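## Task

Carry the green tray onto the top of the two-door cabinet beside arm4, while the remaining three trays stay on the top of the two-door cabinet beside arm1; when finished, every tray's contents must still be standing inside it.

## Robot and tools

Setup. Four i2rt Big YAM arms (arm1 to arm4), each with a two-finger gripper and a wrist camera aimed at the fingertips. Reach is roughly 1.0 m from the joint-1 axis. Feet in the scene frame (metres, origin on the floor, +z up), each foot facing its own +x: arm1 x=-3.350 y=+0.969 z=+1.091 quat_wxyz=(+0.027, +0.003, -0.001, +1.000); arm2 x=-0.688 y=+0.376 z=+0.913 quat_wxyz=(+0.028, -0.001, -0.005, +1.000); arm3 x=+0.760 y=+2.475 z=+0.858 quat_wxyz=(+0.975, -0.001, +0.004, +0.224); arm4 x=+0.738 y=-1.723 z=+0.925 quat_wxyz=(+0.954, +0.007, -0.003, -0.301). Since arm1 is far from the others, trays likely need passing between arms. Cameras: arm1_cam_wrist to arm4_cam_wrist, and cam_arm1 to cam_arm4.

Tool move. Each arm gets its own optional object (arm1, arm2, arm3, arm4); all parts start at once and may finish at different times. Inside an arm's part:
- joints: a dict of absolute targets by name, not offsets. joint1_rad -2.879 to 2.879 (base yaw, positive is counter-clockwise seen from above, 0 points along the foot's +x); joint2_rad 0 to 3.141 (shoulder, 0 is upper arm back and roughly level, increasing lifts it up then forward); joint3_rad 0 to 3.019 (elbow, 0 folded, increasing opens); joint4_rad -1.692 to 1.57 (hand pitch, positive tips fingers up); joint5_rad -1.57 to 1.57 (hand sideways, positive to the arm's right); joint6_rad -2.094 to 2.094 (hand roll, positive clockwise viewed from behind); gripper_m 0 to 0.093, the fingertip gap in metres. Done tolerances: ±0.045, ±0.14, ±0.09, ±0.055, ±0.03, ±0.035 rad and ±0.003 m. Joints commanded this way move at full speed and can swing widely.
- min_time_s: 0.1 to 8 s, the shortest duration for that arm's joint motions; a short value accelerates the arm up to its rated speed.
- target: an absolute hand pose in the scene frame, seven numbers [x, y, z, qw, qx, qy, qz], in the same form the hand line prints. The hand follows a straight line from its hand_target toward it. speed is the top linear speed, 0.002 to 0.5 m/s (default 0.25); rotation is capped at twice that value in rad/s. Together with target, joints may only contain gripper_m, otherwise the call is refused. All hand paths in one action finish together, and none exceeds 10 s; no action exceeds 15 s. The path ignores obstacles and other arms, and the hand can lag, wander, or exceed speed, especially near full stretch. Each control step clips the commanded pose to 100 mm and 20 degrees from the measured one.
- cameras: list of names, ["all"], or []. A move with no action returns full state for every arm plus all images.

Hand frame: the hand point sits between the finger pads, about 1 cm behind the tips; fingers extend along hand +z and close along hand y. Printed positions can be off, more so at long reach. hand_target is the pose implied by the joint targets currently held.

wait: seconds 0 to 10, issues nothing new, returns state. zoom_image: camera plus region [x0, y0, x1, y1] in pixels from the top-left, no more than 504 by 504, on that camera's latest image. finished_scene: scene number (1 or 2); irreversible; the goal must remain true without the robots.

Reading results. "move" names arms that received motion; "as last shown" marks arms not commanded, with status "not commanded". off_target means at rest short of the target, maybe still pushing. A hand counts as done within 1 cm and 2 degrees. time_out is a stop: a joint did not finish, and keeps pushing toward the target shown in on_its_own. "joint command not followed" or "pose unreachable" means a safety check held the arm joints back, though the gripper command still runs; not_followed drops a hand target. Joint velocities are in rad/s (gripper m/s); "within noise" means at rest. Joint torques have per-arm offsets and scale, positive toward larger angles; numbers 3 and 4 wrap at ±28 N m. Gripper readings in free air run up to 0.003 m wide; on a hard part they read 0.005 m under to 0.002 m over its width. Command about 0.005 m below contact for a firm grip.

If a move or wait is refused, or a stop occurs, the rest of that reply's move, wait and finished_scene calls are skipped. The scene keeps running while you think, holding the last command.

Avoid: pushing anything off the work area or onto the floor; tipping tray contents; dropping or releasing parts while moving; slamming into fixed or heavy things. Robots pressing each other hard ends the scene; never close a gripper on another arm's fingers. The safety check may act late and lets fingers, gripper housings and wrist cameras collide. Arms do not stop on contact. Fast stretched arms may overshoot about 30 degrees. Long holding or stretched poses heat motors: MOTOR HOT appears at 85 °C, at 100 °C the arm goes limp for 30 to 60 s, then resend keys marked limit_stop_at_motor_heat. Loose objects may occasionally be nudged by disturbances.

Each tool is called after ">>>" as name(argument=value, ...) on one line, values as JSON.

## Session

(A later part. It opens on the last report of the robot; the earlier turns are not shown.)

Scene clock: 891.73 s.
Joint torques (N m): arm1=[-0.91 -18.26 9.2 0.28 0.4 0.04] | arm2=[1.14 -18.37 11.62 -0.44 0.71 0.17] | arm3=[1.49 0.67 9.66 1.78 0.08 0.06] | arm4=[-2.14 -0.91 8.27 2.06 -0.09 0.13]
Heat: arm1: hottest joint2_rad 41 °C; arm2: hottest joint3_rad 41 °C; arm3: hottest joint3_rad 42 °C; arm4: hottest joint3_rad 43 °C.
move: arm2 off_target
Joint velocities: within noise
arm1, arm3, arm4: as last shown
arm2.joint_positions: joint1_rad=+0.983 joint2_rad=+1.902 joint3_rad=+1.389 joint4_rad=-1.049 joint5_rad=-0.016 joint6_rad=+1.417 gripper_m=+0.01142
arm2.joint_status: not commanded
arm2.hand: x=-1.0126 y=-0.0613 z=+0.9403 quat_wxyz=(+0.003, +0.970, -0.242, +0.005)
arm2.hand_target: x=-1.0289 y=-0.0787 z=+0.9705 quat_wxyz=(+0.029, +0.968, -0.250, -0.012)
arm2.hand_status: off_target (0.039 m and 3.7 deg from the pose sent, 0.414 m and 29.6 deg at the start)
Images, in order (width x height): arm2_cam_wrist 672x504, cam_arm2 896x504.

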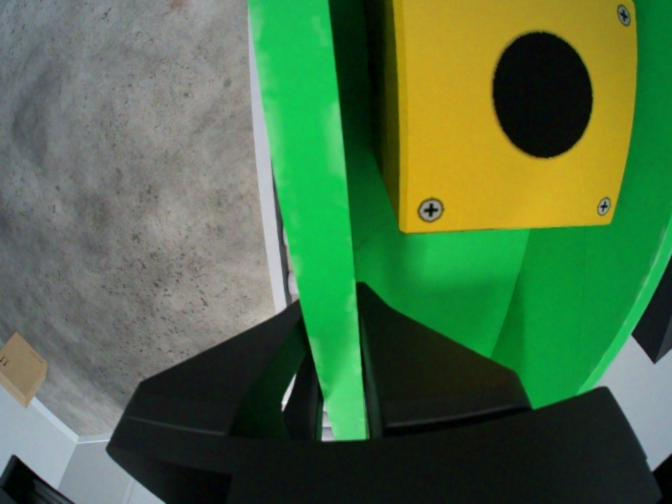

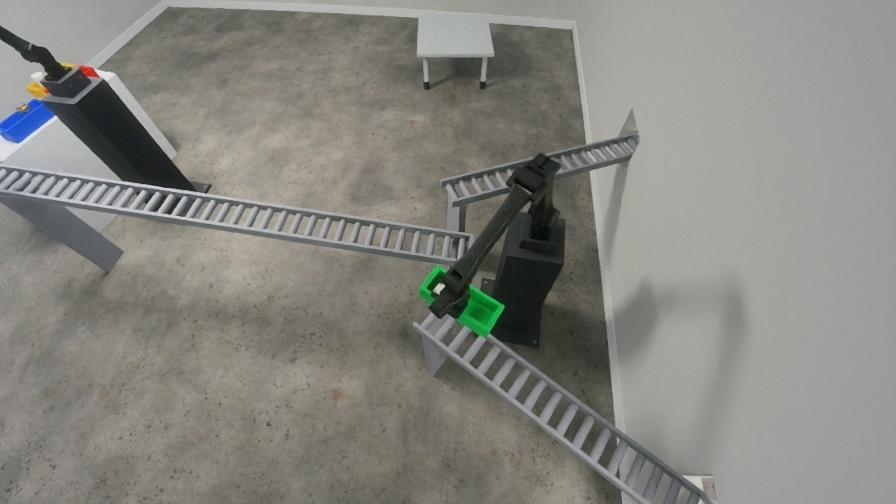

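>>> move(arm2={"target":[-1.036,-0.091,0.888,0.028,0.960,-0.280,-0.012],"speed":0.15}, cameras=["arm2_cam_wrist","cam_arm2"])

>>> zoom_image(camera="cam_arm2", region=[390, 240, 530, 380])

Scene clock: 941.90 s.
Joint torques (N m): arm1=[-0.91 -18.37 9.25 0.27 0.39 0.05] | arm2=[0.67 -21.19 9.24 0.54 0.7 0.23] | arm3=[1.44 0.73 9.66 1.78 0.07 0.06] | arm4=[-1.73 -0.79 8.27 2.14 -0.08 0.14]
Heat: arm1: hottest joint2_rad 41 °C; arm2: hottest joint3_rad 45 °C; arm3: hottest joint3_rad 42 °C; arm4: hottest joint3_rad 44 °C.
move: arm2 off_target
Joint velocities: within noise
arm1, arm3, arm4: as last shown
arm2.joint_positions: joint1_rad=+0.983 joint2_rad=+2.050 joint3_rad=+1.389 joint4_rad=-0.908 joint5_rad=-0.014 joint6_rad=+1.482 gripper_m=+0.01142
arm2.joint_status: not commanded
arm2.hand: x=-1.0213 y=-0.0719 z=+0.8614 quat_wxyz=(-0.001, +0.962, -0.274, +0.006)
arm2.hand_target: x=-1.0352 y=-0.0901 z=+0.8884 quat_wxyz=(+0.028, +0.960, -0.280, -0.012)
arm2.hand_status: off_target (0.036 m and 4.0 deg from the pose sent, 0.065 m and 5.7 deg at the start)
Images, in order (width x height): arm2_cam_wrist 672x504, cam_arm2 896x504.

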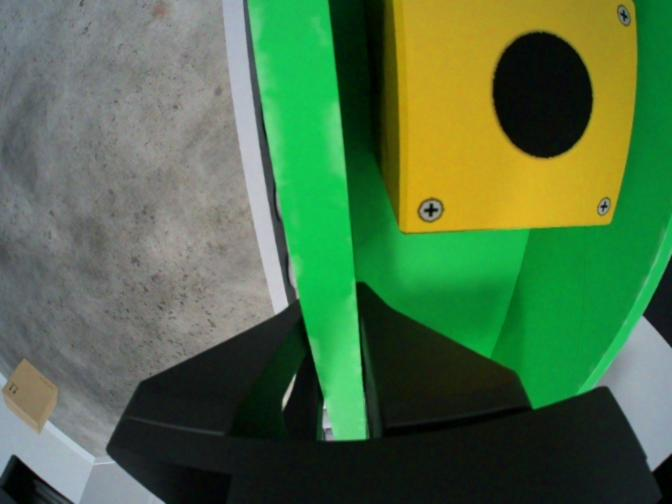

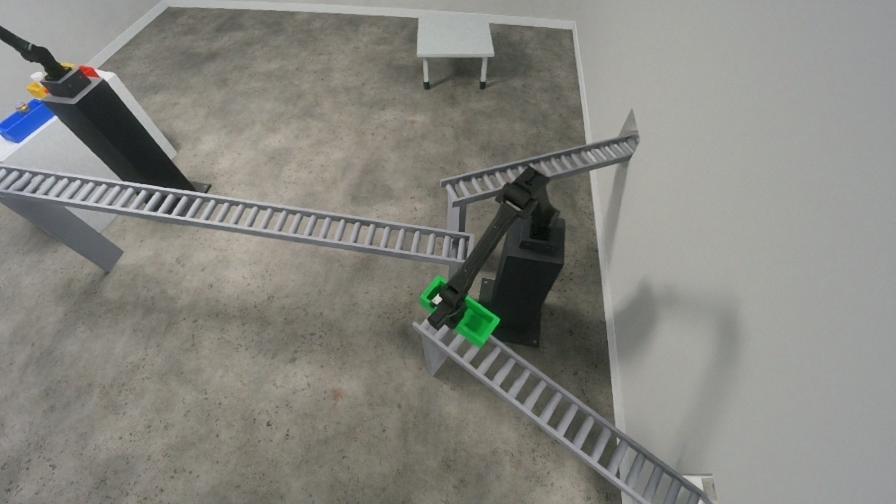

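Scaled by 3.600 from the camera's image (finer frame: 1280x720).

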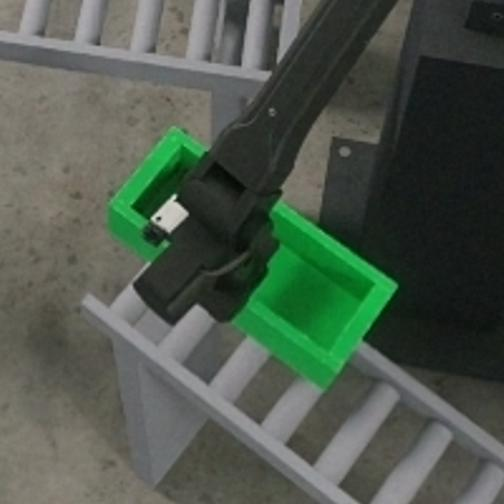

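>>> move(arm2={"target":[-1.009,-0.141,0.827,0.028,0.955,-0.2965,-0.012],"speed":0.15}, cameras=["arm2_cam_wrist","cam_arm2"])

>>> zoom_image(camera="cam_arm2", region=[390, 250, 530, 390])

Scene clock: 964.73 s.
Joint torques (N m): arm1=[-0.91 -18.37 9.28 0.31 0.4 0.05] | arm2=[1.32 -21.83 9.4 0.02 0.68 0.17] | arm3=[1.32 0.67 9.65 1.76 0.07 0.07] | arm4=[-2.08 -1.03 8.29 2.04 -0.11 0.14]
Heat: arm1: hottest joint2_rad 41 °C; arm2: hottest joint3_rad 43 °C; arm3: hottest joint3_rad 42 °C; arm4: hottest joint3_rad 44 °C.
move: arm2 off_target
Joint velocities: within noise
arm1, arm3, arm4: as last shown
arm2.joint_positions: joint1_rad=+1.077 joint2_rad=+2.193 joint3_rad=+1.450 joint4_rad=-0.831 joint5_rad=-0.006 joint6_rad=+1.604 gripper_m=+0.01142
arm2.joint_status: not commanded
arm2.hand: x=-0.9894 y=-0.1162 z=+0.8004 quat_wxyz=(-0.006, +0.958, -0.287, +0.003)
arm2.hand_target: x=-1.0081 y=-0.1397 z=+0.8280 quat_wxyz=(+0.028, +0.955, -0.296, -0.012)
arm2.hand_status: off_target (0.041 m and 4.4 deg from the pose sent, 0.078 m and 4.8 deg at the start)
Images, in order (width x height): arm2_cam_wrist 672x504, cam_arm2 896x504.

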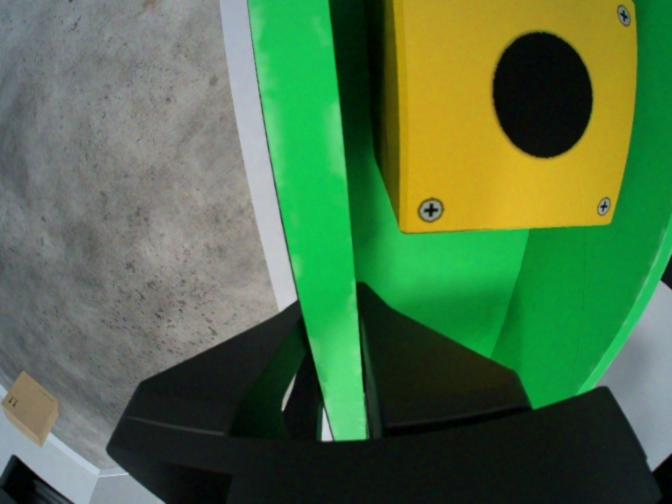

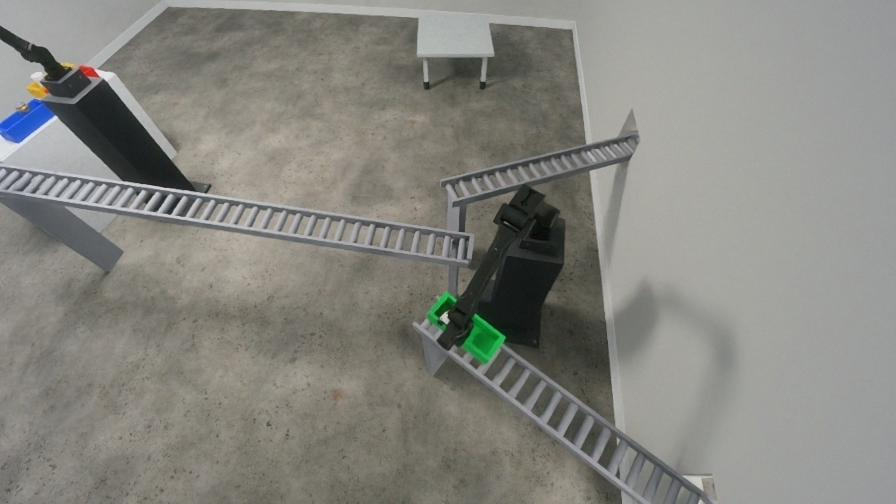

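Scaled by 3.600 from the camera's image (finer frame: 1280x720).

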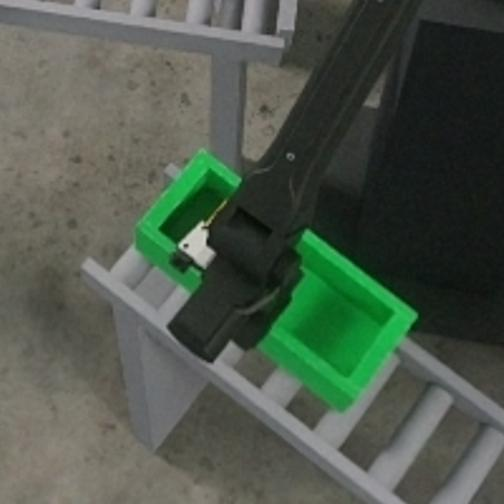

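>>> move(arm2={"target":[-1.016,-0.151,0.803,0.028,0.955,-0.2965,-0.012],"speed":0.1}, cameras=["cam_arm2"])

>>> zoom_image(camera="cam_arm2", region=[400, 270, 520, 390])

Scene clock: 979.83 s.
Joint torques (N m): arm1=[-1.03 -18.08 9.24 0.27 0.39 0.04] | arm2=[0.15 -22.01 9.54 0.03 0.62 0.13] | arm3=[1.38 0.67 9.65 1.83 0.08 0.06] | arm4=[-2.08 -0.73 8.24 2.07 -0.09 0.12]
Heat: arm1: hottest joint2_rad 41 °C; arm2: hottest joint3_rad 44 °C; arm3: hottest joint3_rad 42 °C; arm4: hottest joint3_rad 44 °C.
move: arm2 off_target
Joint velocities: within noise
arm1, arm3, arm4: as last shown
arm2.joint_positions: joint1_rad=+1.077 joint2_rad=+2.257 joint3_rad=+1.494 joint4_rad=-0.812 joint5_rad=-0.006 joint6_rad=+1.605 gripper_m=+0.01142
arm2.joint_status: not commanded
arm2.hand: x=-0.9955 y=-0.1259 z=+0.7771 quat_wxyz=(-0.005, +0.958, -0.288, +0.003)
arm2.hand_target: x=-1.0151 y=-0.1498 z=+0.8042 quat_wxyz=(+0.028, +0.955, -0.296, -0.012)
arm2.hand_status: off_target (0.041 m and 4.3 deg from the pose sent, 0.044 m and 4.3 deg at the start)
Images, in order (width x height): cam_arm2 896x504.

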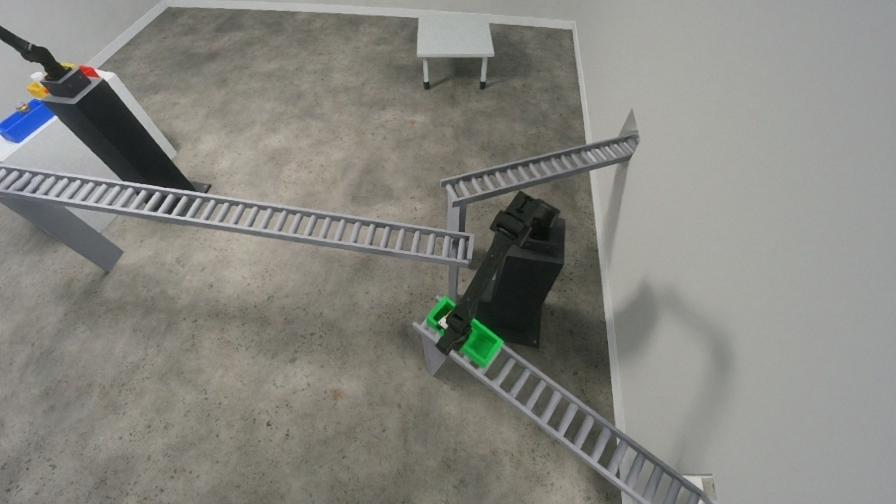

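Scaled by 4.200 from the camera's image (finer frame: 1280x720).

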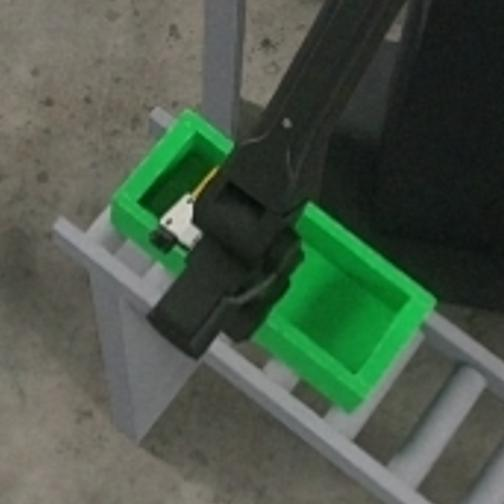

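>>> move(arm2={"target":[-1.021,-0.157,0.785,0.028,0.951,-0.309,-0.012],"speed":0.08}, cameras=["cam_arm2"])

>>> zoom_image(camera="cam_arm2", region=[400, 270, 520, 390])

Scene clock: 994.60 s.
Joint torques (N m): arm1=[-1.03 -18.2 9.2 0.29 0.4 0.05] | arm2=[0.62 -21.13 9.22 0.06 0.66 0.17] | arm3=[1.38 0.67 9.65 1.77 0.08 0.06] | arm4=[-1.96 -0.85 8.29 2.04 -0.1 0.14]
Heat: arm1: hottest joint2_rad 41 °C; arm2: hottest joint3_rad 44 °C; arm3: hottest joint3_rad 42 °C; arm4: hottest joint3_rad 44 °C.
move: arm2 off_target
Joint velocities: within noise
arm1.joint_positions: joint1_rad=+1.644 joint2_rad=+1.980 joint3_rad=+1.301 joint4_rad=-0.858 joint5_rad=+0.000 joint6_rad=+1.622 gripper_m=+0.03491
arm1.joint_status: not commanded
arm1.hand: x=-3.3398 y=+0.4283 z=+1.0537 quat_wxyz=(+0.016, +1.000, -0.016, -0.003)
arm1.hand_target: x=-3.3449 y=+0.4232 z=+1.0501 quat_wxyz=(+0.012, +1.000, -0.014, -0.004)
arm1.hand_status: not commanded
arm2.joint_positions: joint1_rad=+1.077 joint2_rad=+2.302 joint3_rad=+1.526 joint4_rad=-0.797 joint5_rad=-0.005 joint6_rad=+1.628 gripper_m=+0.01142
arm2.joint_status: not commanded
arm2.hand: x=-0.9995 y=-0.1321 z=+0.7596 quat_wxyz=(-0.005, +0.954, -0.299, +0.002)
arm2.hand_target: x=-1.0201 y=-0.1557 z=+0.7860 quat_wxyz=(+0.028, +0.951, -0.309, -0.012)
arm2.hand_status: off_target (0.042 m and 4.3 deg from the pose sent, 0.041 m and 4.9 deg at the start)
arm3.joint_positions: joint1_rad=-0.464 joint2_rad=+0.621 joint3_rad=+1.351 joint4_rad=-1.179 joint5_rad=+0.120 joint6_rad=+0.657 gripper_m=+0.09396
arm3.joint_status: not commanded
arm3.hand: x=+1.0245 y=+2.4525 z=+1.4105 quat_wxyz=(-0.518, -0.307, -0.790, -0.118)
arm3.hand_target: x=+1.0215 y=+2.4526 z=+1.4253 quat_wxyz=(-0.530, -0.305, -0.781, -0.122)
arm3.hand_status: not commanded
arm4.joint_positions: joint1_rad=+0.909 joint2_rad=+0.654 joint3_rad=+1.211 joint4_rad=-1.220 joint5_rad=+0.018 joint6_rad=-0.065 gripper_m=+0.09397
arm4.joint_status: not commanded
arm4.hand: x=+1.0043 y=-1.6484 z=+1.3929 quat_wxyz=(-0.442, +0.156, -0.882, -0.048)
arm4.hand_target: x=+1.0072 y=-1.6494 z=+1.3918 quat_wxyz=(-0.447, +0.148, -0.881, -0.050)
arm4.hand_status: not commanded
Images, in order (width x height): cam_arm2 896x504.

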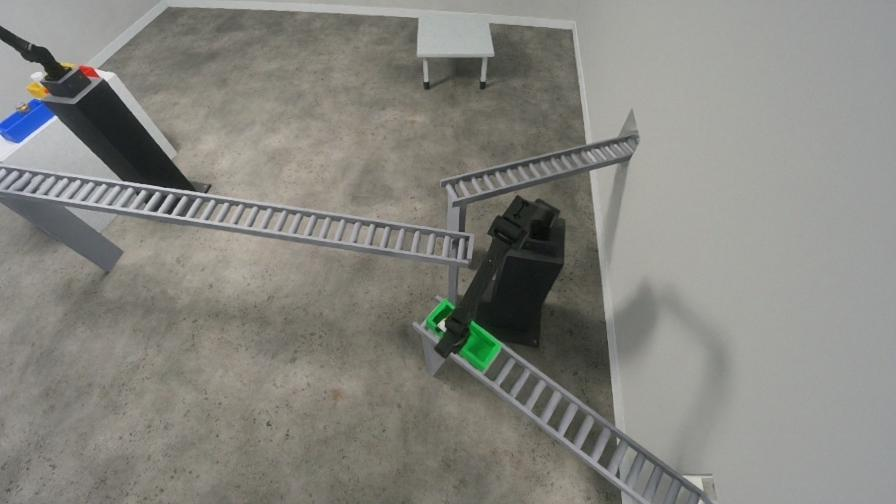

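Scaled by 4.200 from the camera's image (finer frame: 1280x720).

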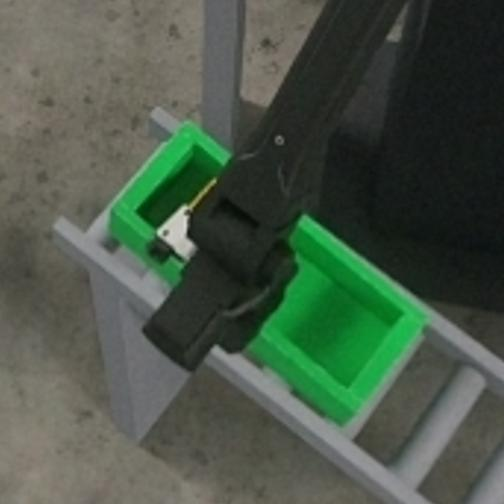

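>>> move(arm2={"target":[-1.020,-0.156,0.766,0.028,0.953,-0.3035,-0.012],"speed":0.08}, cameras=["cam_arm2"])

>>> zoom_image(camera="cam_arm2", region=[410, 280, 520, 390])

Scene clock: 1005.87 s.
Joint torques (N m): arm1=[-0.97 -18.08 9.25 0.29 0.39 0.06] | arm2=[0.79 -21.13 9.09 0.59 0.68 0.14] | arm3=[1.38 0.79 9.68 1.76 0.07 0.06] | arm4=[-1.9 -0.85 8.18 2.04 -0.1 0.12]
Heat: arm1: hottest joint2_rad 41 °C; arm2: hottest joint3_rad 42 °C; arm3: hottest joint3_rad 42 °C; arm4: hottest joint3_rad 44 °C.
move: arm2 off_target
Joint velocities: within noise
arm1, arm3, arm4: as last shown
arm2.joint_positions: joint1_rad=+1.077 joint2_rad=+2.321 joint3_rad=+1.528 joint4_rad=-0.768 joint5_rad=-0.005 joint6_rad=+1.628 gripper_m=+0.01142
arm2.joint_status: not commanded
arm2.hand: x=-1.0012 y=-0.1348 z=+0.7495 quat_wxyz=(+0.001, +0.954, -0.299, +0.001)
arm2.hand_target: x=-1.0194 y=-0.1551 z=+0.7671 quat_wxyz=(+0.028, +0.952, -0.303, -0.012)
arm2.hand_status: off_target (0.033 m and 3.4 deg from the pose sent, 0.032 m and 4.2 deg at the start)
Images, in order (width x height): cam_arm2 896x504.

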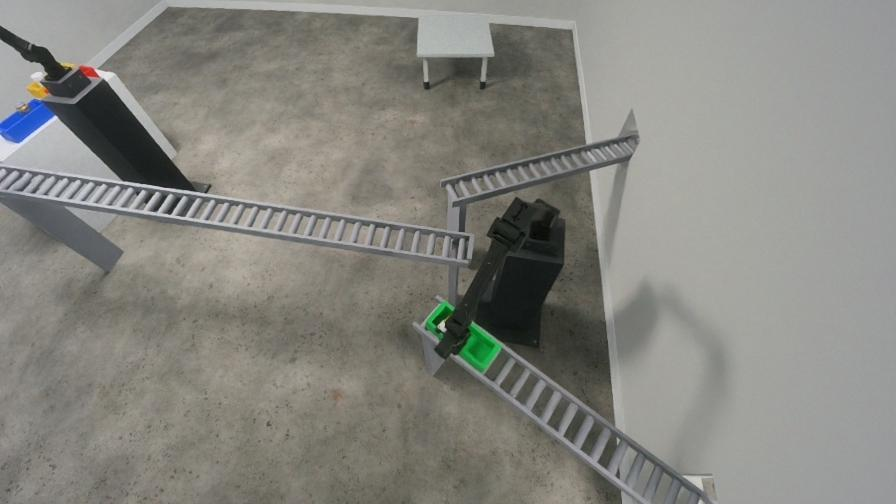

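Scaled by 4.582 from the camera's image (finer frame: 1280x720).

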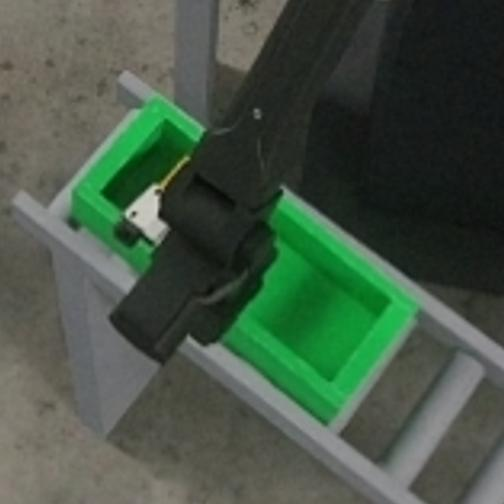

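>>> move(arm2={"target":[-1.020,-0.156,0.752,0.028,0.953,-0.3035,-0.012],"speed":0.08}, cameras=["cam_arm2"])

>>> zoom_image(camera="cam_arm2", region=[410, 280, 520, 390])

Scene clock: 1021.47 s.
Joint torques (N m): arm1=[-0.91 -18.37 9.25 0.36 0.4 0.05] | arm2=[0.85 -19.25 8.84 0.53 0.72 0.07] | arm3=[1.38 0.73 9.66 1.8 0.08 0.06] | arm4=[-1.79 -0.91 8.29 2.09 -0.11 0.13]
Heat: arm1: hottest joint2_rad 41 °C; arm2: hottest joint3_rad 43 °C; arm3: hottest joint3_rad 42 °C; arm4: hottest joint3_rad 44 °C.
move: arm2 off_target
Joint velocities: within noise
arm1, arm3, arm4: as last shown
arm2.joint_positions: joint1_rad=+1.077 joint2_rad=+2.332 joint3_rad=+1.536 joint4_rad=-0.752 joint5_rad=-0.006 joint6_rad=+1.628 gripper_m=+0.01142
arm2.joint_status: not commanded
arm2.hand: x=-1.0034 y=-0.1385 z=+0.7449 quat_wxyz=(+0.007, +0.954, -0.299, -0.001)
arm2.hand_target: x=-1.0195 y=-0.1552 z=+0.7527 quat_wxyz=(+0.028, +0.952, -0.303, -0.012)
arm2.hand_status: off_target (0.025 m and 2.8 deg from the pose sent, 0.029 m and 3.5 deg at the start)
Images, in order (width x height): cam_arm2 896x504.

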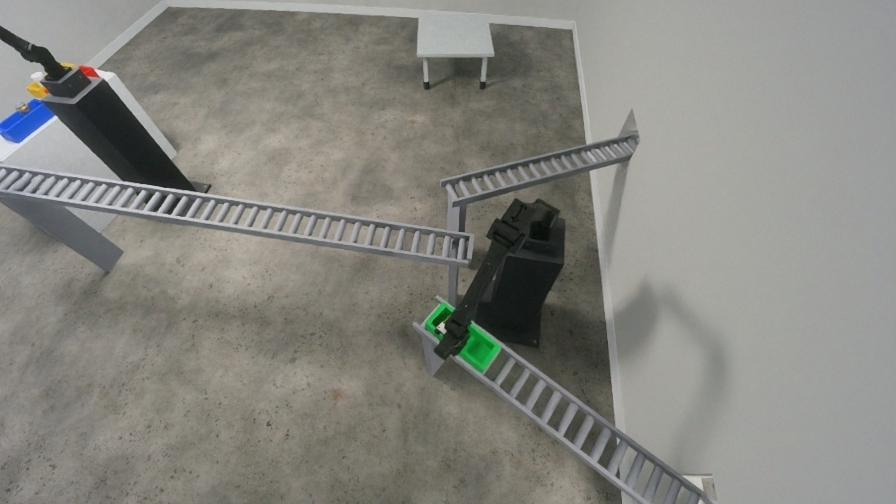

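Scaled by 4.582 from the camera's image (finer frame: 1280x720).

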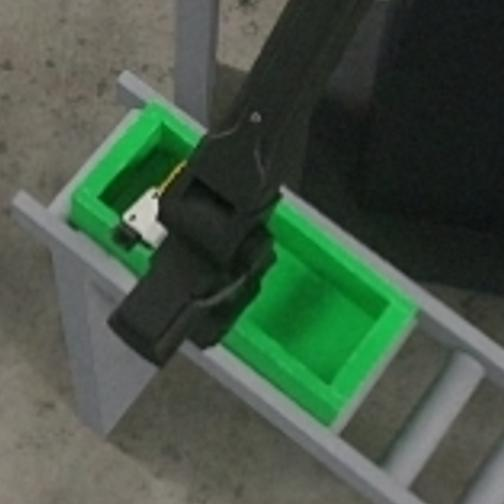

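>>> move(arm2={"target":[-1.020,-0.156,0.743,0.020,0.953,-0.3035,-0.008],"speed":0.06})

>>> move(arm2={"joints":{"gripper_m":0.03}}, cameras=["cam_arm2","arm2_cam_wrist"])

>>> zoom_image(camera="cam_arm2", region=[410, 280, 520, 390])

Scene clock: 1030.63 s.
Joint torques (N m): arm1=[-0.91 -18.2 9.33 0.29 0.39 0.03] | arm2=[0.5 -18.96 9.21 0.69 0.49 0.19] | arm3=[1.38 0.67 9.65 1.78 0.07 0.06] | arm4=[-1.79 -1.08 8.23 2.14 -0.1 0.13]
Heat: arm1: hottest joint2_rad 41 °C; arm2: hottest joint3_rad 42 °C; arm3: hottest joint3_rad 42 °C; arm4: hottest joint3_rad 44 °C.
move: arm2 off_target
Joint velocities: within noise
arm1, arm3, arm4: as last shown
arm2.joint_positions: joint1_rad=+1.077 joint2_rad=+2.340 joint3_rad=+1.551 joint4_rad=-0.761 joint5_rad=-0.006 joint6_rad=+1.620 gripper_m=+0.01142
arm2.joint_status: not commanded
arm2.hand: x=-1.0050 y=-0.1413 z=+0.7444 quat_wxyz=(+0.006, +0.956, -0.295, +0.000)
arm2.hand_target: x=-1.0195 y=-0.1552 z=+0.7435 quat_wxyz=(+0.020, +0.953, -0.303, -0.008)
arm2.hand_status: off_target (0.021 m and 2.1 deg from the pose sent, 0.024 m and 1.8 deg at the start)
pictures: none

Scene clock: 1031.23 s.
Joint torques (N m): arm1=[-1.08 -18.43 9.26 0.29 0.38 0.03] | arm2=[-0.21 -19.9 8.18 0.44 0.42 0.16] | arm3=[1.38 0.62 9.66 1.8 0.07 0.06] | arm4=[-1.96 -1.08 8.28 2.11 -0.09 0.14]
Heat: arm1: hottest joint2_rad 41 °C; arm2: hottest joint3_rad 42 °C; arm3: hottest joint3_rad 42 °C; arm4: hottest joint3_rad 44 °C.
move: arm2 done
Joint velocities: within noise
arm1, arm3, arm4: as last shown
arm2.joint_positions: joint1_rad=+1.077 joint2_rad=+2.351 joint3_rad=+1.565 joint4_rad=-0.761 joint5_rad=-0.002 joint6_rad=+1.620 gripper_m=+0.02985
arm2.joint_status: all done
arm2.hand: x=-1.0080 y=-0.1447 z=+0.7420 quat_wxyz=(+0.007, +0.956, -0.295, -0.003)
arm2.hand_target: x=-1.0196 y=-0.1554 z=+0.7438 quat_wxyz=(+0.020, +0.953, -0.303, -0.008)
arm2.hand_status: not commanded
pictures: arm2_cam_wrist, cam_arm2
Images, in order (width x height): arm2_cam_wrist 672x504, cam_arm2 896x504.

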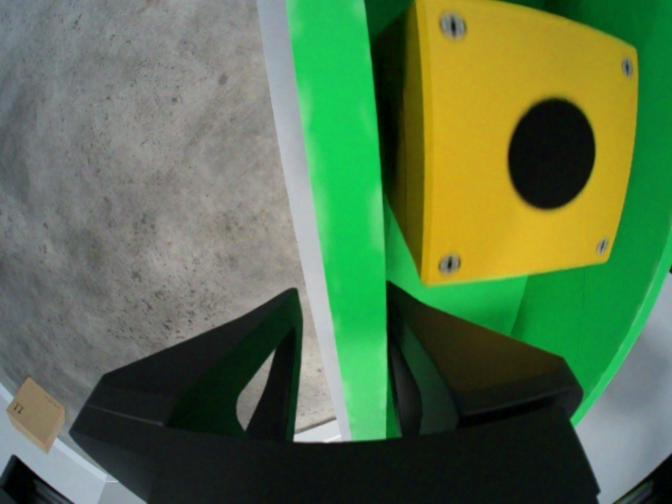

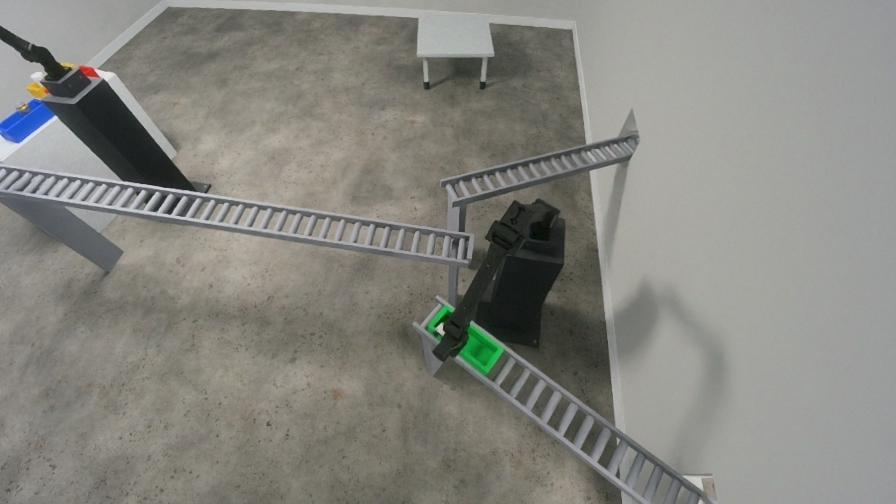

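Scaled by 4.582 from the camera's image (finer frame: 1280x720).

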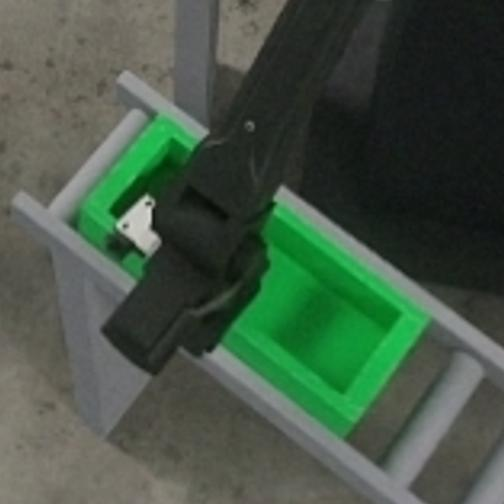

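>>> move(arm2={"target":[-1.010,-0.140,0.95,0.01,0.956,-0.295,-0.003],"speed":0.3}, cameras=["cam_arm2","cam_arm4"])

Scene clock: 1041.67 s.
Joint torques (N m): arm1=[-0.97 -18.2 9.24 0.29 0.4 0.04] | arm2=[-0.62 -20.37 9.66 -0.16 0.18 -0.07] | arm3=[1.38 0.73 9.68 1.77 0.07 0.06] | arm4=[-1.79 -0.79 8.24 2.09 -0.07 0.14]
Heat: arm1: hottest joint2_rad 41 °C; arm2: hottest joint3_rad 41 °C; arm3: hottest joint3_rad 42 °C; arm4: hottest joint3_rad 44 °C.
move: arm2 off_target
Joint velocities: within noise
arm1, arm3, arm4: as last shown
arm2.joint_positions: joint1_rad=+1.078 joint2_rad=+2.035 joint3_rad=+1.583 joint4_rad=-1.124 joint5_rad=-0.002 joint6_rad=+1.622 gripper_m=+0.02991
arm2.joint_status: not commanded
arm2.hand: x=-0.9979 y=-0.1318 z=+0.9325 quat_wxyz=(-0.006, +0.956, -0.295, +0.001)
arm2.hand_target: x=-1.0097 y=-0.1394 z=+0.9501 quat_wxyz=(+0.010, +0.955, -0.295, -0.003)
arm2.hand_status: off_target (0.023 m and 1.9 deg from the pose sent, 0.208 m and 0.3 deg at the start)
Images, in order (width x height): cam_arm2 896x504, cam_arm4 896x504.

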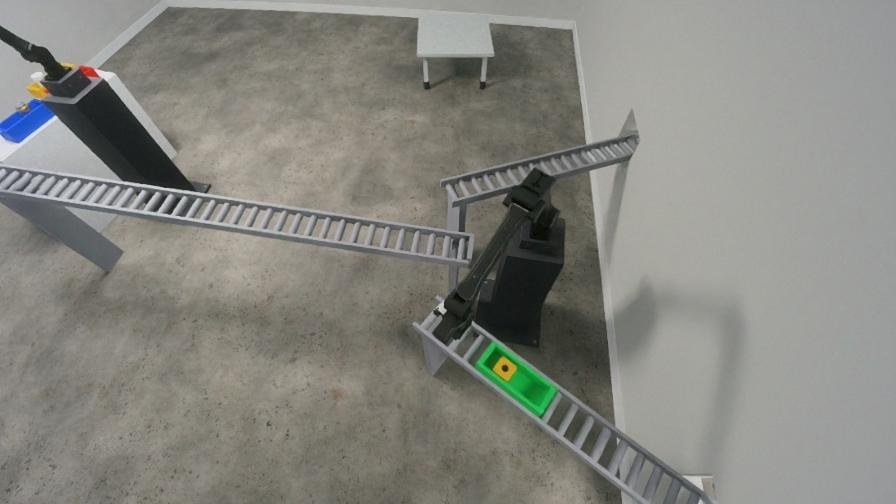

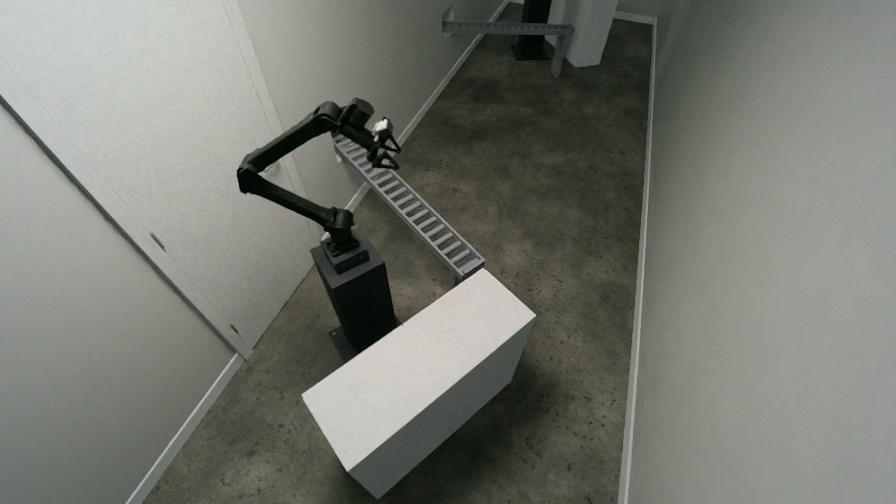

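>>> move(arm4={"target":[1.03,-1.50,1.22,0,0.2672,0.9636,0],"speed":0.25}, cameras=["arm4_cam_wrist","cam_arm4","cam_arm2"])

Scene clock: 1067.80 s.
Joint torques (N m): arm1=[-1.03 -18.32 9.24 0.25 0.39 0.05] | arm2=[0.09 -20.6 9.61 -0.18 0.14 -0.04] | arm3=[1.38 0.73 9.68 1.8 0.07 0.06] | arm4=[-0.79 -10.4 13.39 -0.68 -0.04 0.11]
Heat: arm1: hottest joint2_rad 41 °C; arm2: hottest joint3_rad 43 °C; arm3: hottest joint3_rad 43 °C; arm4: hottest joint3_rad 45 °C.
move: arm4 off_target
Joint velocities: within noise
arm1, arm2, arm3: as last shown
arm4.joint_positions: joint1_rad=+1.262 joint2_rad=+1.309 joint3_rad=+1.320 joint4_rad=-1.634 joint5_rad=+0.007 joint6_rad=+1.187 gripper_m=+0.09397
arm4.joint_status: not commanded
arm4.hand: x=+1.0215 y=-1.5097 z=+1.2009 quat_wxyz=(+0.010, -0.264, -0.964, +0.016)
arm4.hand_target: x=+1.0293 y=-1.5006 z=+1.2197 quat_wxyz=(+0.000, -0.267, -0.964, +0.000)
arm4.hand_status: off_target (0.023 m and 2.2 deg from the pose sent, 0.229 m and 72.1 deg at the start)
pictures: arm4_cam_wrist, cam_arm2, cam_arm4
Images, in order (width x height): arm4_cam_wrist 672x504, cam_arm2 896x504, cam_arm4 896x504.

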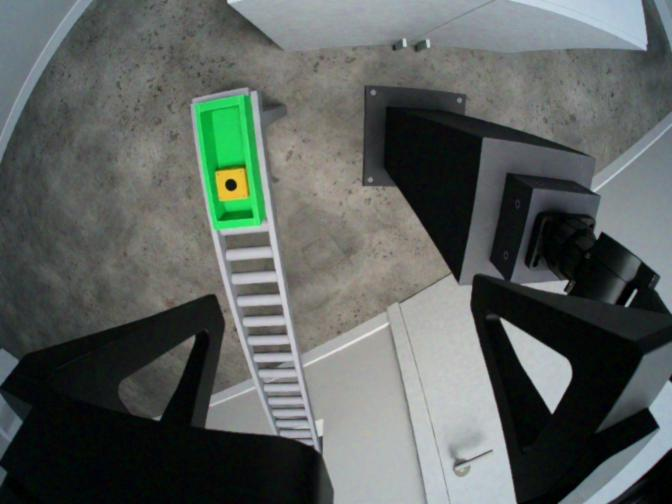

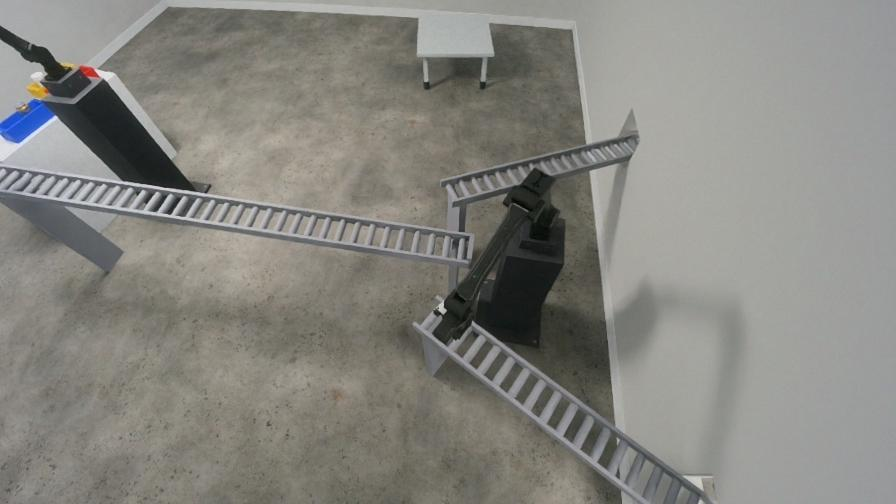

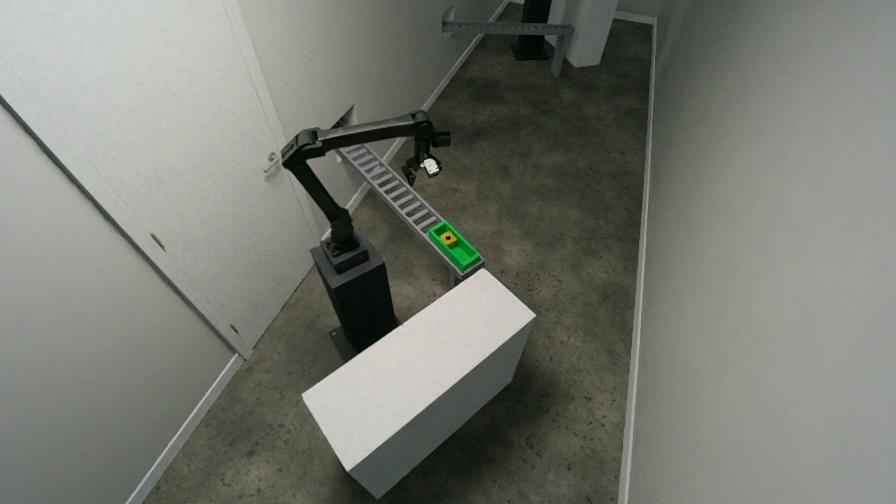

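>>> move(arm4={"target":[1.04,-1.30,0.87,0,0.2798,0.9601,0],"speed":0.25,"joints":{"gripper_m":0.05}}, cameras=["arm4_cam_wrist","cam_arm4"])

>>> zoom_image(camera="cam_arm4", region=[370, 170, 510, 290])

Scene clock: 1107.63 s.
Joint torques (N m): arm1=[-0.85 -18.32 9.25 0.28 0.4 0.05] | arm2=[-0.73 -20.01 9.66 -0.02 0.17 -0.03] | arm3=[1.38 0.67 9.69 1.76 0.07 0.06] | arm4=[-0.38 -18.32 9.58 0.13 0.04 0.17]
Heat: arm1: hottest joint2_rad 41 °C; arm2: hottest joint3_rad 43 °C; arm3: hottest joint3_rad 43 °C; arm4: hottest joint3_rad 56 °C.
move: arm4 off_target
Joint velocities: within noise
arm1, arm2, arm3: as last shown
arm4.joint_positions: joint1_rad=+1.558 joint2_rad=+1.993 joint3_rad=+1.212 joint4_rad=-0.846 joint5_rad=+0.001 joint6_rad=+1.508 gripper_m=+0.05007
arm4.joint_status: all done
arm4.hand: x=+1.0291 y=-1.3194 z=+0.8641 quat_wxyz=(+0.006, -0.277, -0.961, +0.020)
arm4.hand_target: x=+1.0395 y=-1.3005 z=+0.8705 quat_wxyz=(+0.000, -0.280, -0.960, +0.000)
arm4.hand_status: off_target (0.023 m and 2.4 deg from the pose sent, 0.392 m and 2.8 deg at the start)
Images, in order (width x height): arm4_cam_wrist 672x504, cam_arm4 896x504.

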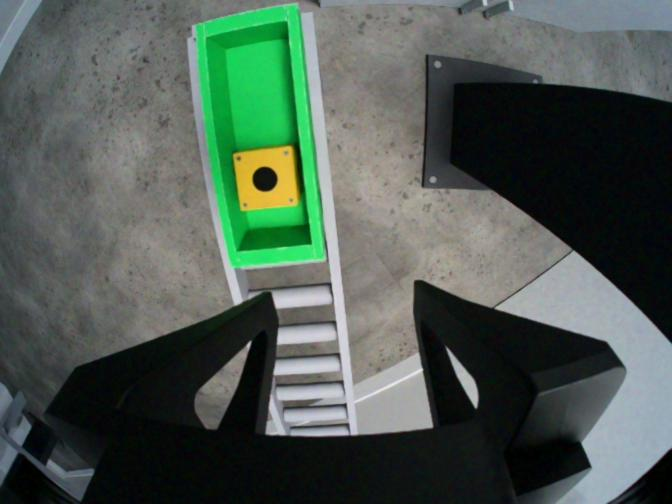

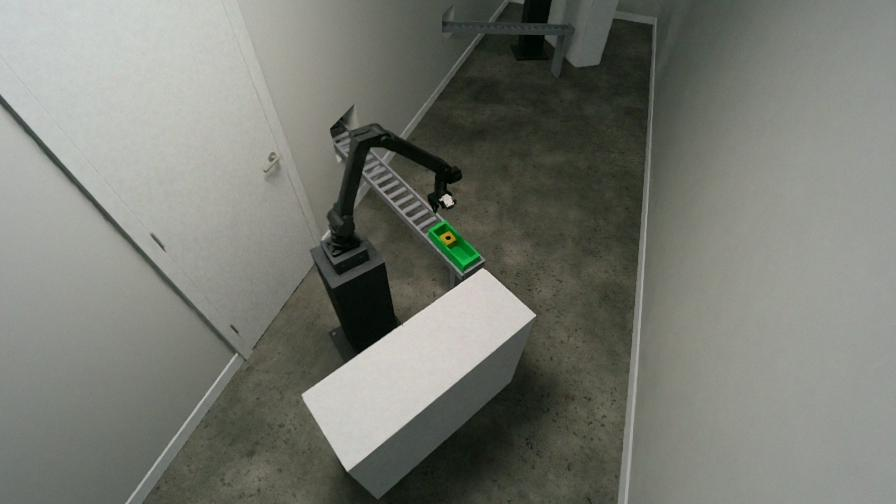

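Scaled by 3.600 from the camera's image (finer frame: 1280x720).

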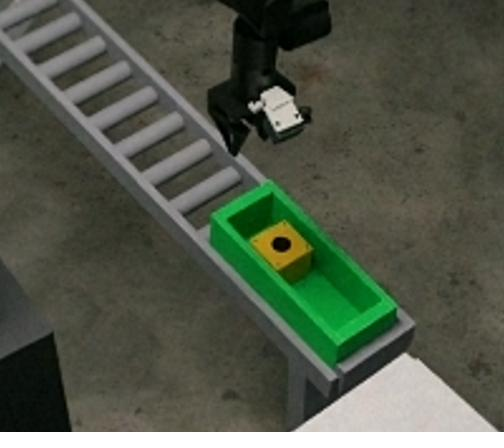

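>>> move(arm4={"target":[1.054,-1.270,0.71,0,0.2672,0.9636,0],"speed":0.2}, cameras=["arm4_cam_wrist","cam_arm4"])

>>> zoom_image(camera="cam_arm4", region=[400, 190, 500, 290])

Scene clock: 1131.83 s.
Joint torques (N m): arm1=[-0.91 -18.08 9.28 0.31 0.4 0.04] | arm2=[-0.67 -20.19 9.63 -0.31 0.18 -0.04] | arm3=[1.44 0.73 9.68 1.77 0.07 0.06] | arm4=[-0.38 -20.25 7.57 0.13 0.04 0]
Heat: arm1: hottest joint2_rad 41 °C; arm2: hottest joint3_rad 43 °C; arm3: hottest joint3_rad 43 °C; arm4: hottest joint3_rad 53 °C.
move: arm4 off_target
Joint velocities: within noise
arm1.joint_positions: joint1_rad=+1.644 joint2_rad=+1.980 joint3_rad=+1.301 joint4_rad=-0.858 joint5_rad=+0.000 joint6_rad=+1.622 gripper_m=+0.03491
arm1.joint_status: not commanded
arm1.hand: x=-3.3398 y=+0.4283 z=+1.0537 quat_wxyz=(+0.016, +1.000, -0.016, -0.003)
arm1.hand_target: x=-3.3449 y=+0.4232 z=+1.0501 quat_wxyz=(+0.012, +1.000, -0.014, -0.004)
arm1.hand_status: not commanded
arm2: as last shown
arm3.joint_positions: joint1_rad=-0.464 joint2_rad=+0.621 joint3_rad=+1.351 joint4_rad=-1.179 joint5_rad=+0.120 joint6_rad=+0.657 gripper_m=+0.09396
arm3.joint_status: not commanded
arm3.hand: x=+1.0245 y=+2.4525 z=+1.4105 quat_wxyz=(-0.518, -0.307, -0.790, -0.118)
arm3.hand_target: x=+1.0215 y=+2.4526 z=+1.4253 quat_wxyz=(-0.530, -0.305, -0.781, -0.122)
arm3.hand_status: not commanded
arm4.joint_positions: joint1_rad=+1.564 joint2_rad=+2.358 joint3_rad=+1.354 joint4_rad=-0.609 joint5_rad=+0.001 joint6_rad=+1.508 gripper_m=+0.05007
arm4.joint_status: not commanded
arm4.hand: x=+1.0492 y=-1.2862 z=+0.7128 quat_wxyz=(+0.003, -0.274, -0.962, +0.013)
arm4.hand_target: x=+1.0537 y=-1.2703 z=+0.7106 quat_wxyz=(+0.000, -0.267, -0.964, +0.000)
arm4.hand_status: off_target (0.017 m and 1.8 deg from the pose sent, 0.164 m and 2.6 deg at the start)
Images, in order (width x height): arm4_cam_wrist 672x504, cam_arm4 896x504.

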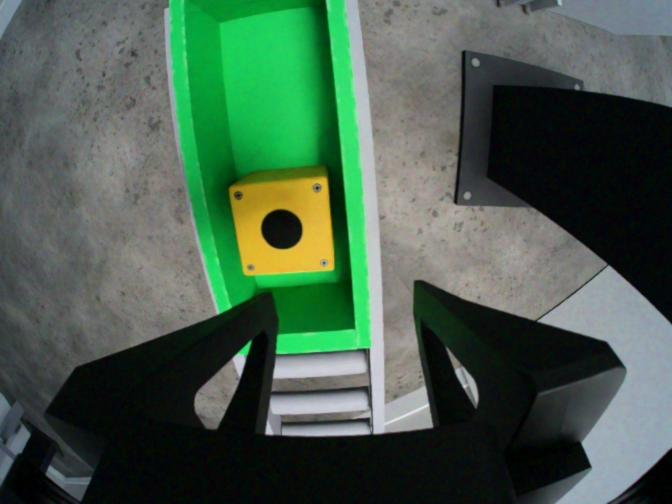

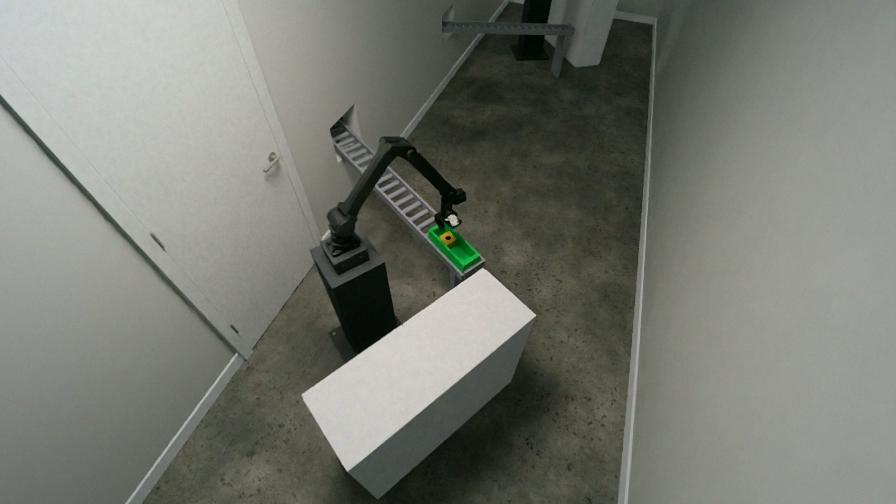

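Scaled by 5.040 from the camera's image (finer frame: 1280x720).

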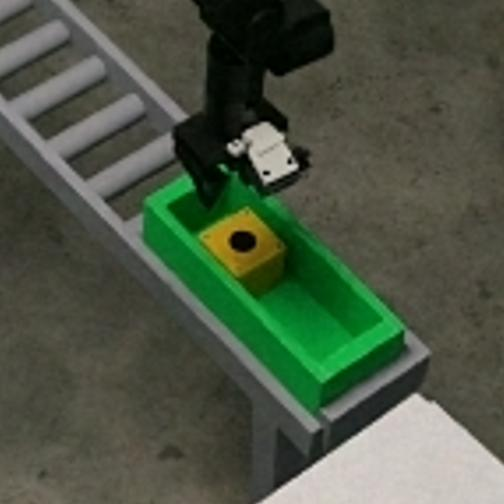

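>>> move(arm4={"target":[1.062,-1.287,0.67,0,0.2672,0.9636,0],"speed":0.15}, cameras=["arm4_cam_wrist","cam_arm4"])

>>> zoom_image(camera="cam_arm4", region=[410, 190, 500, 280])

Scene clock: 1166.10 s.
Joint torques (N m): arm1=[-1.2 -18.08 9.25 0.25 0.4 0.05] | arm2=[0.15 -20.19 9.62 -0.1 0.21 -0.06] | arm3=[1.38 0.73 9.68 1.77 0.08 0.06] | arm4=[-1.85 -20.48 6.82 0.2 0.09 -0.05]
Heat: arm1: hottest joint2_rad 41 °C; arm2: hottest joint3_rad 44 °C; arm3: hottest joint3_rad 43 °C; arm4: hottest joint3_rad 47 °C.
move: arm4 off_target
Joint velocities: within noise
arm1, arm2, arm3: as last shown
arm4.joint_positions: joint1_rad=+1.552 joint2_rad=+2.436 joint3_rad=+1.355 joint4_rad=-0.533 joint5_rad=+0.001 joint6_rad=+1.483 gripper_m=+0.05007
arm4.joint_status: not commanded
arm4.hand: x=+1.0491 y=-1.2971 z=+0.6725 quat_wxyz=(+0.004, -0.268, -0.963, +0.014)
arm4.hand_target: x=+1.0619 y=-1.2873 z=+0.6705 quat_wxyz=(+0.000, -0.267, -0.964, +0.000)
arm4.hand_status: off_target (0.017 m and 1.6 deg from the pose sent, 0.045 m and 1.8 deg at the start)
Images, in order (width x height): arm4_cam_wrist 672x504, cam_arm4 896x504.

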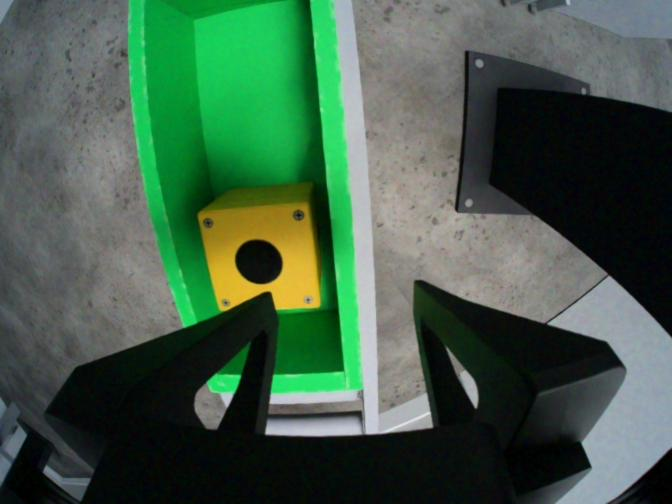

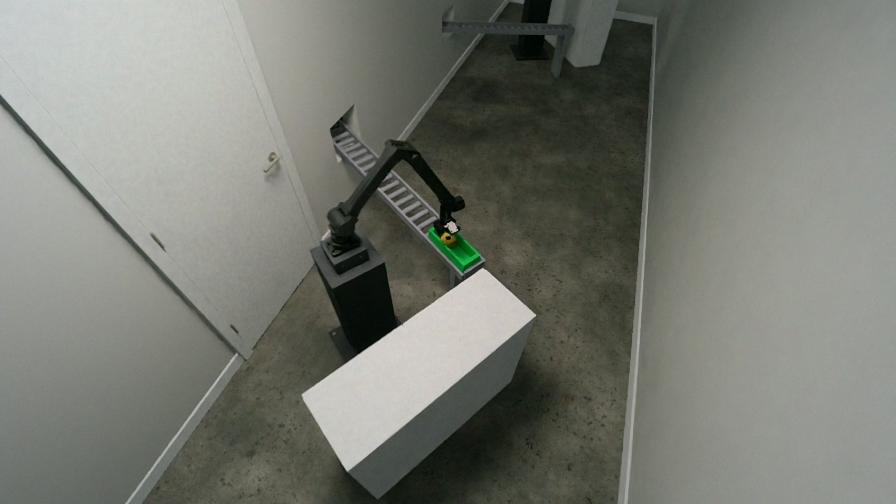

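Scaled by 5.600 from the camera's image (finer frame: 1280x720).

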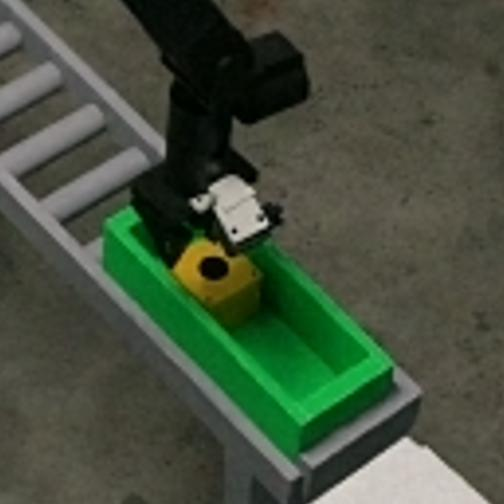

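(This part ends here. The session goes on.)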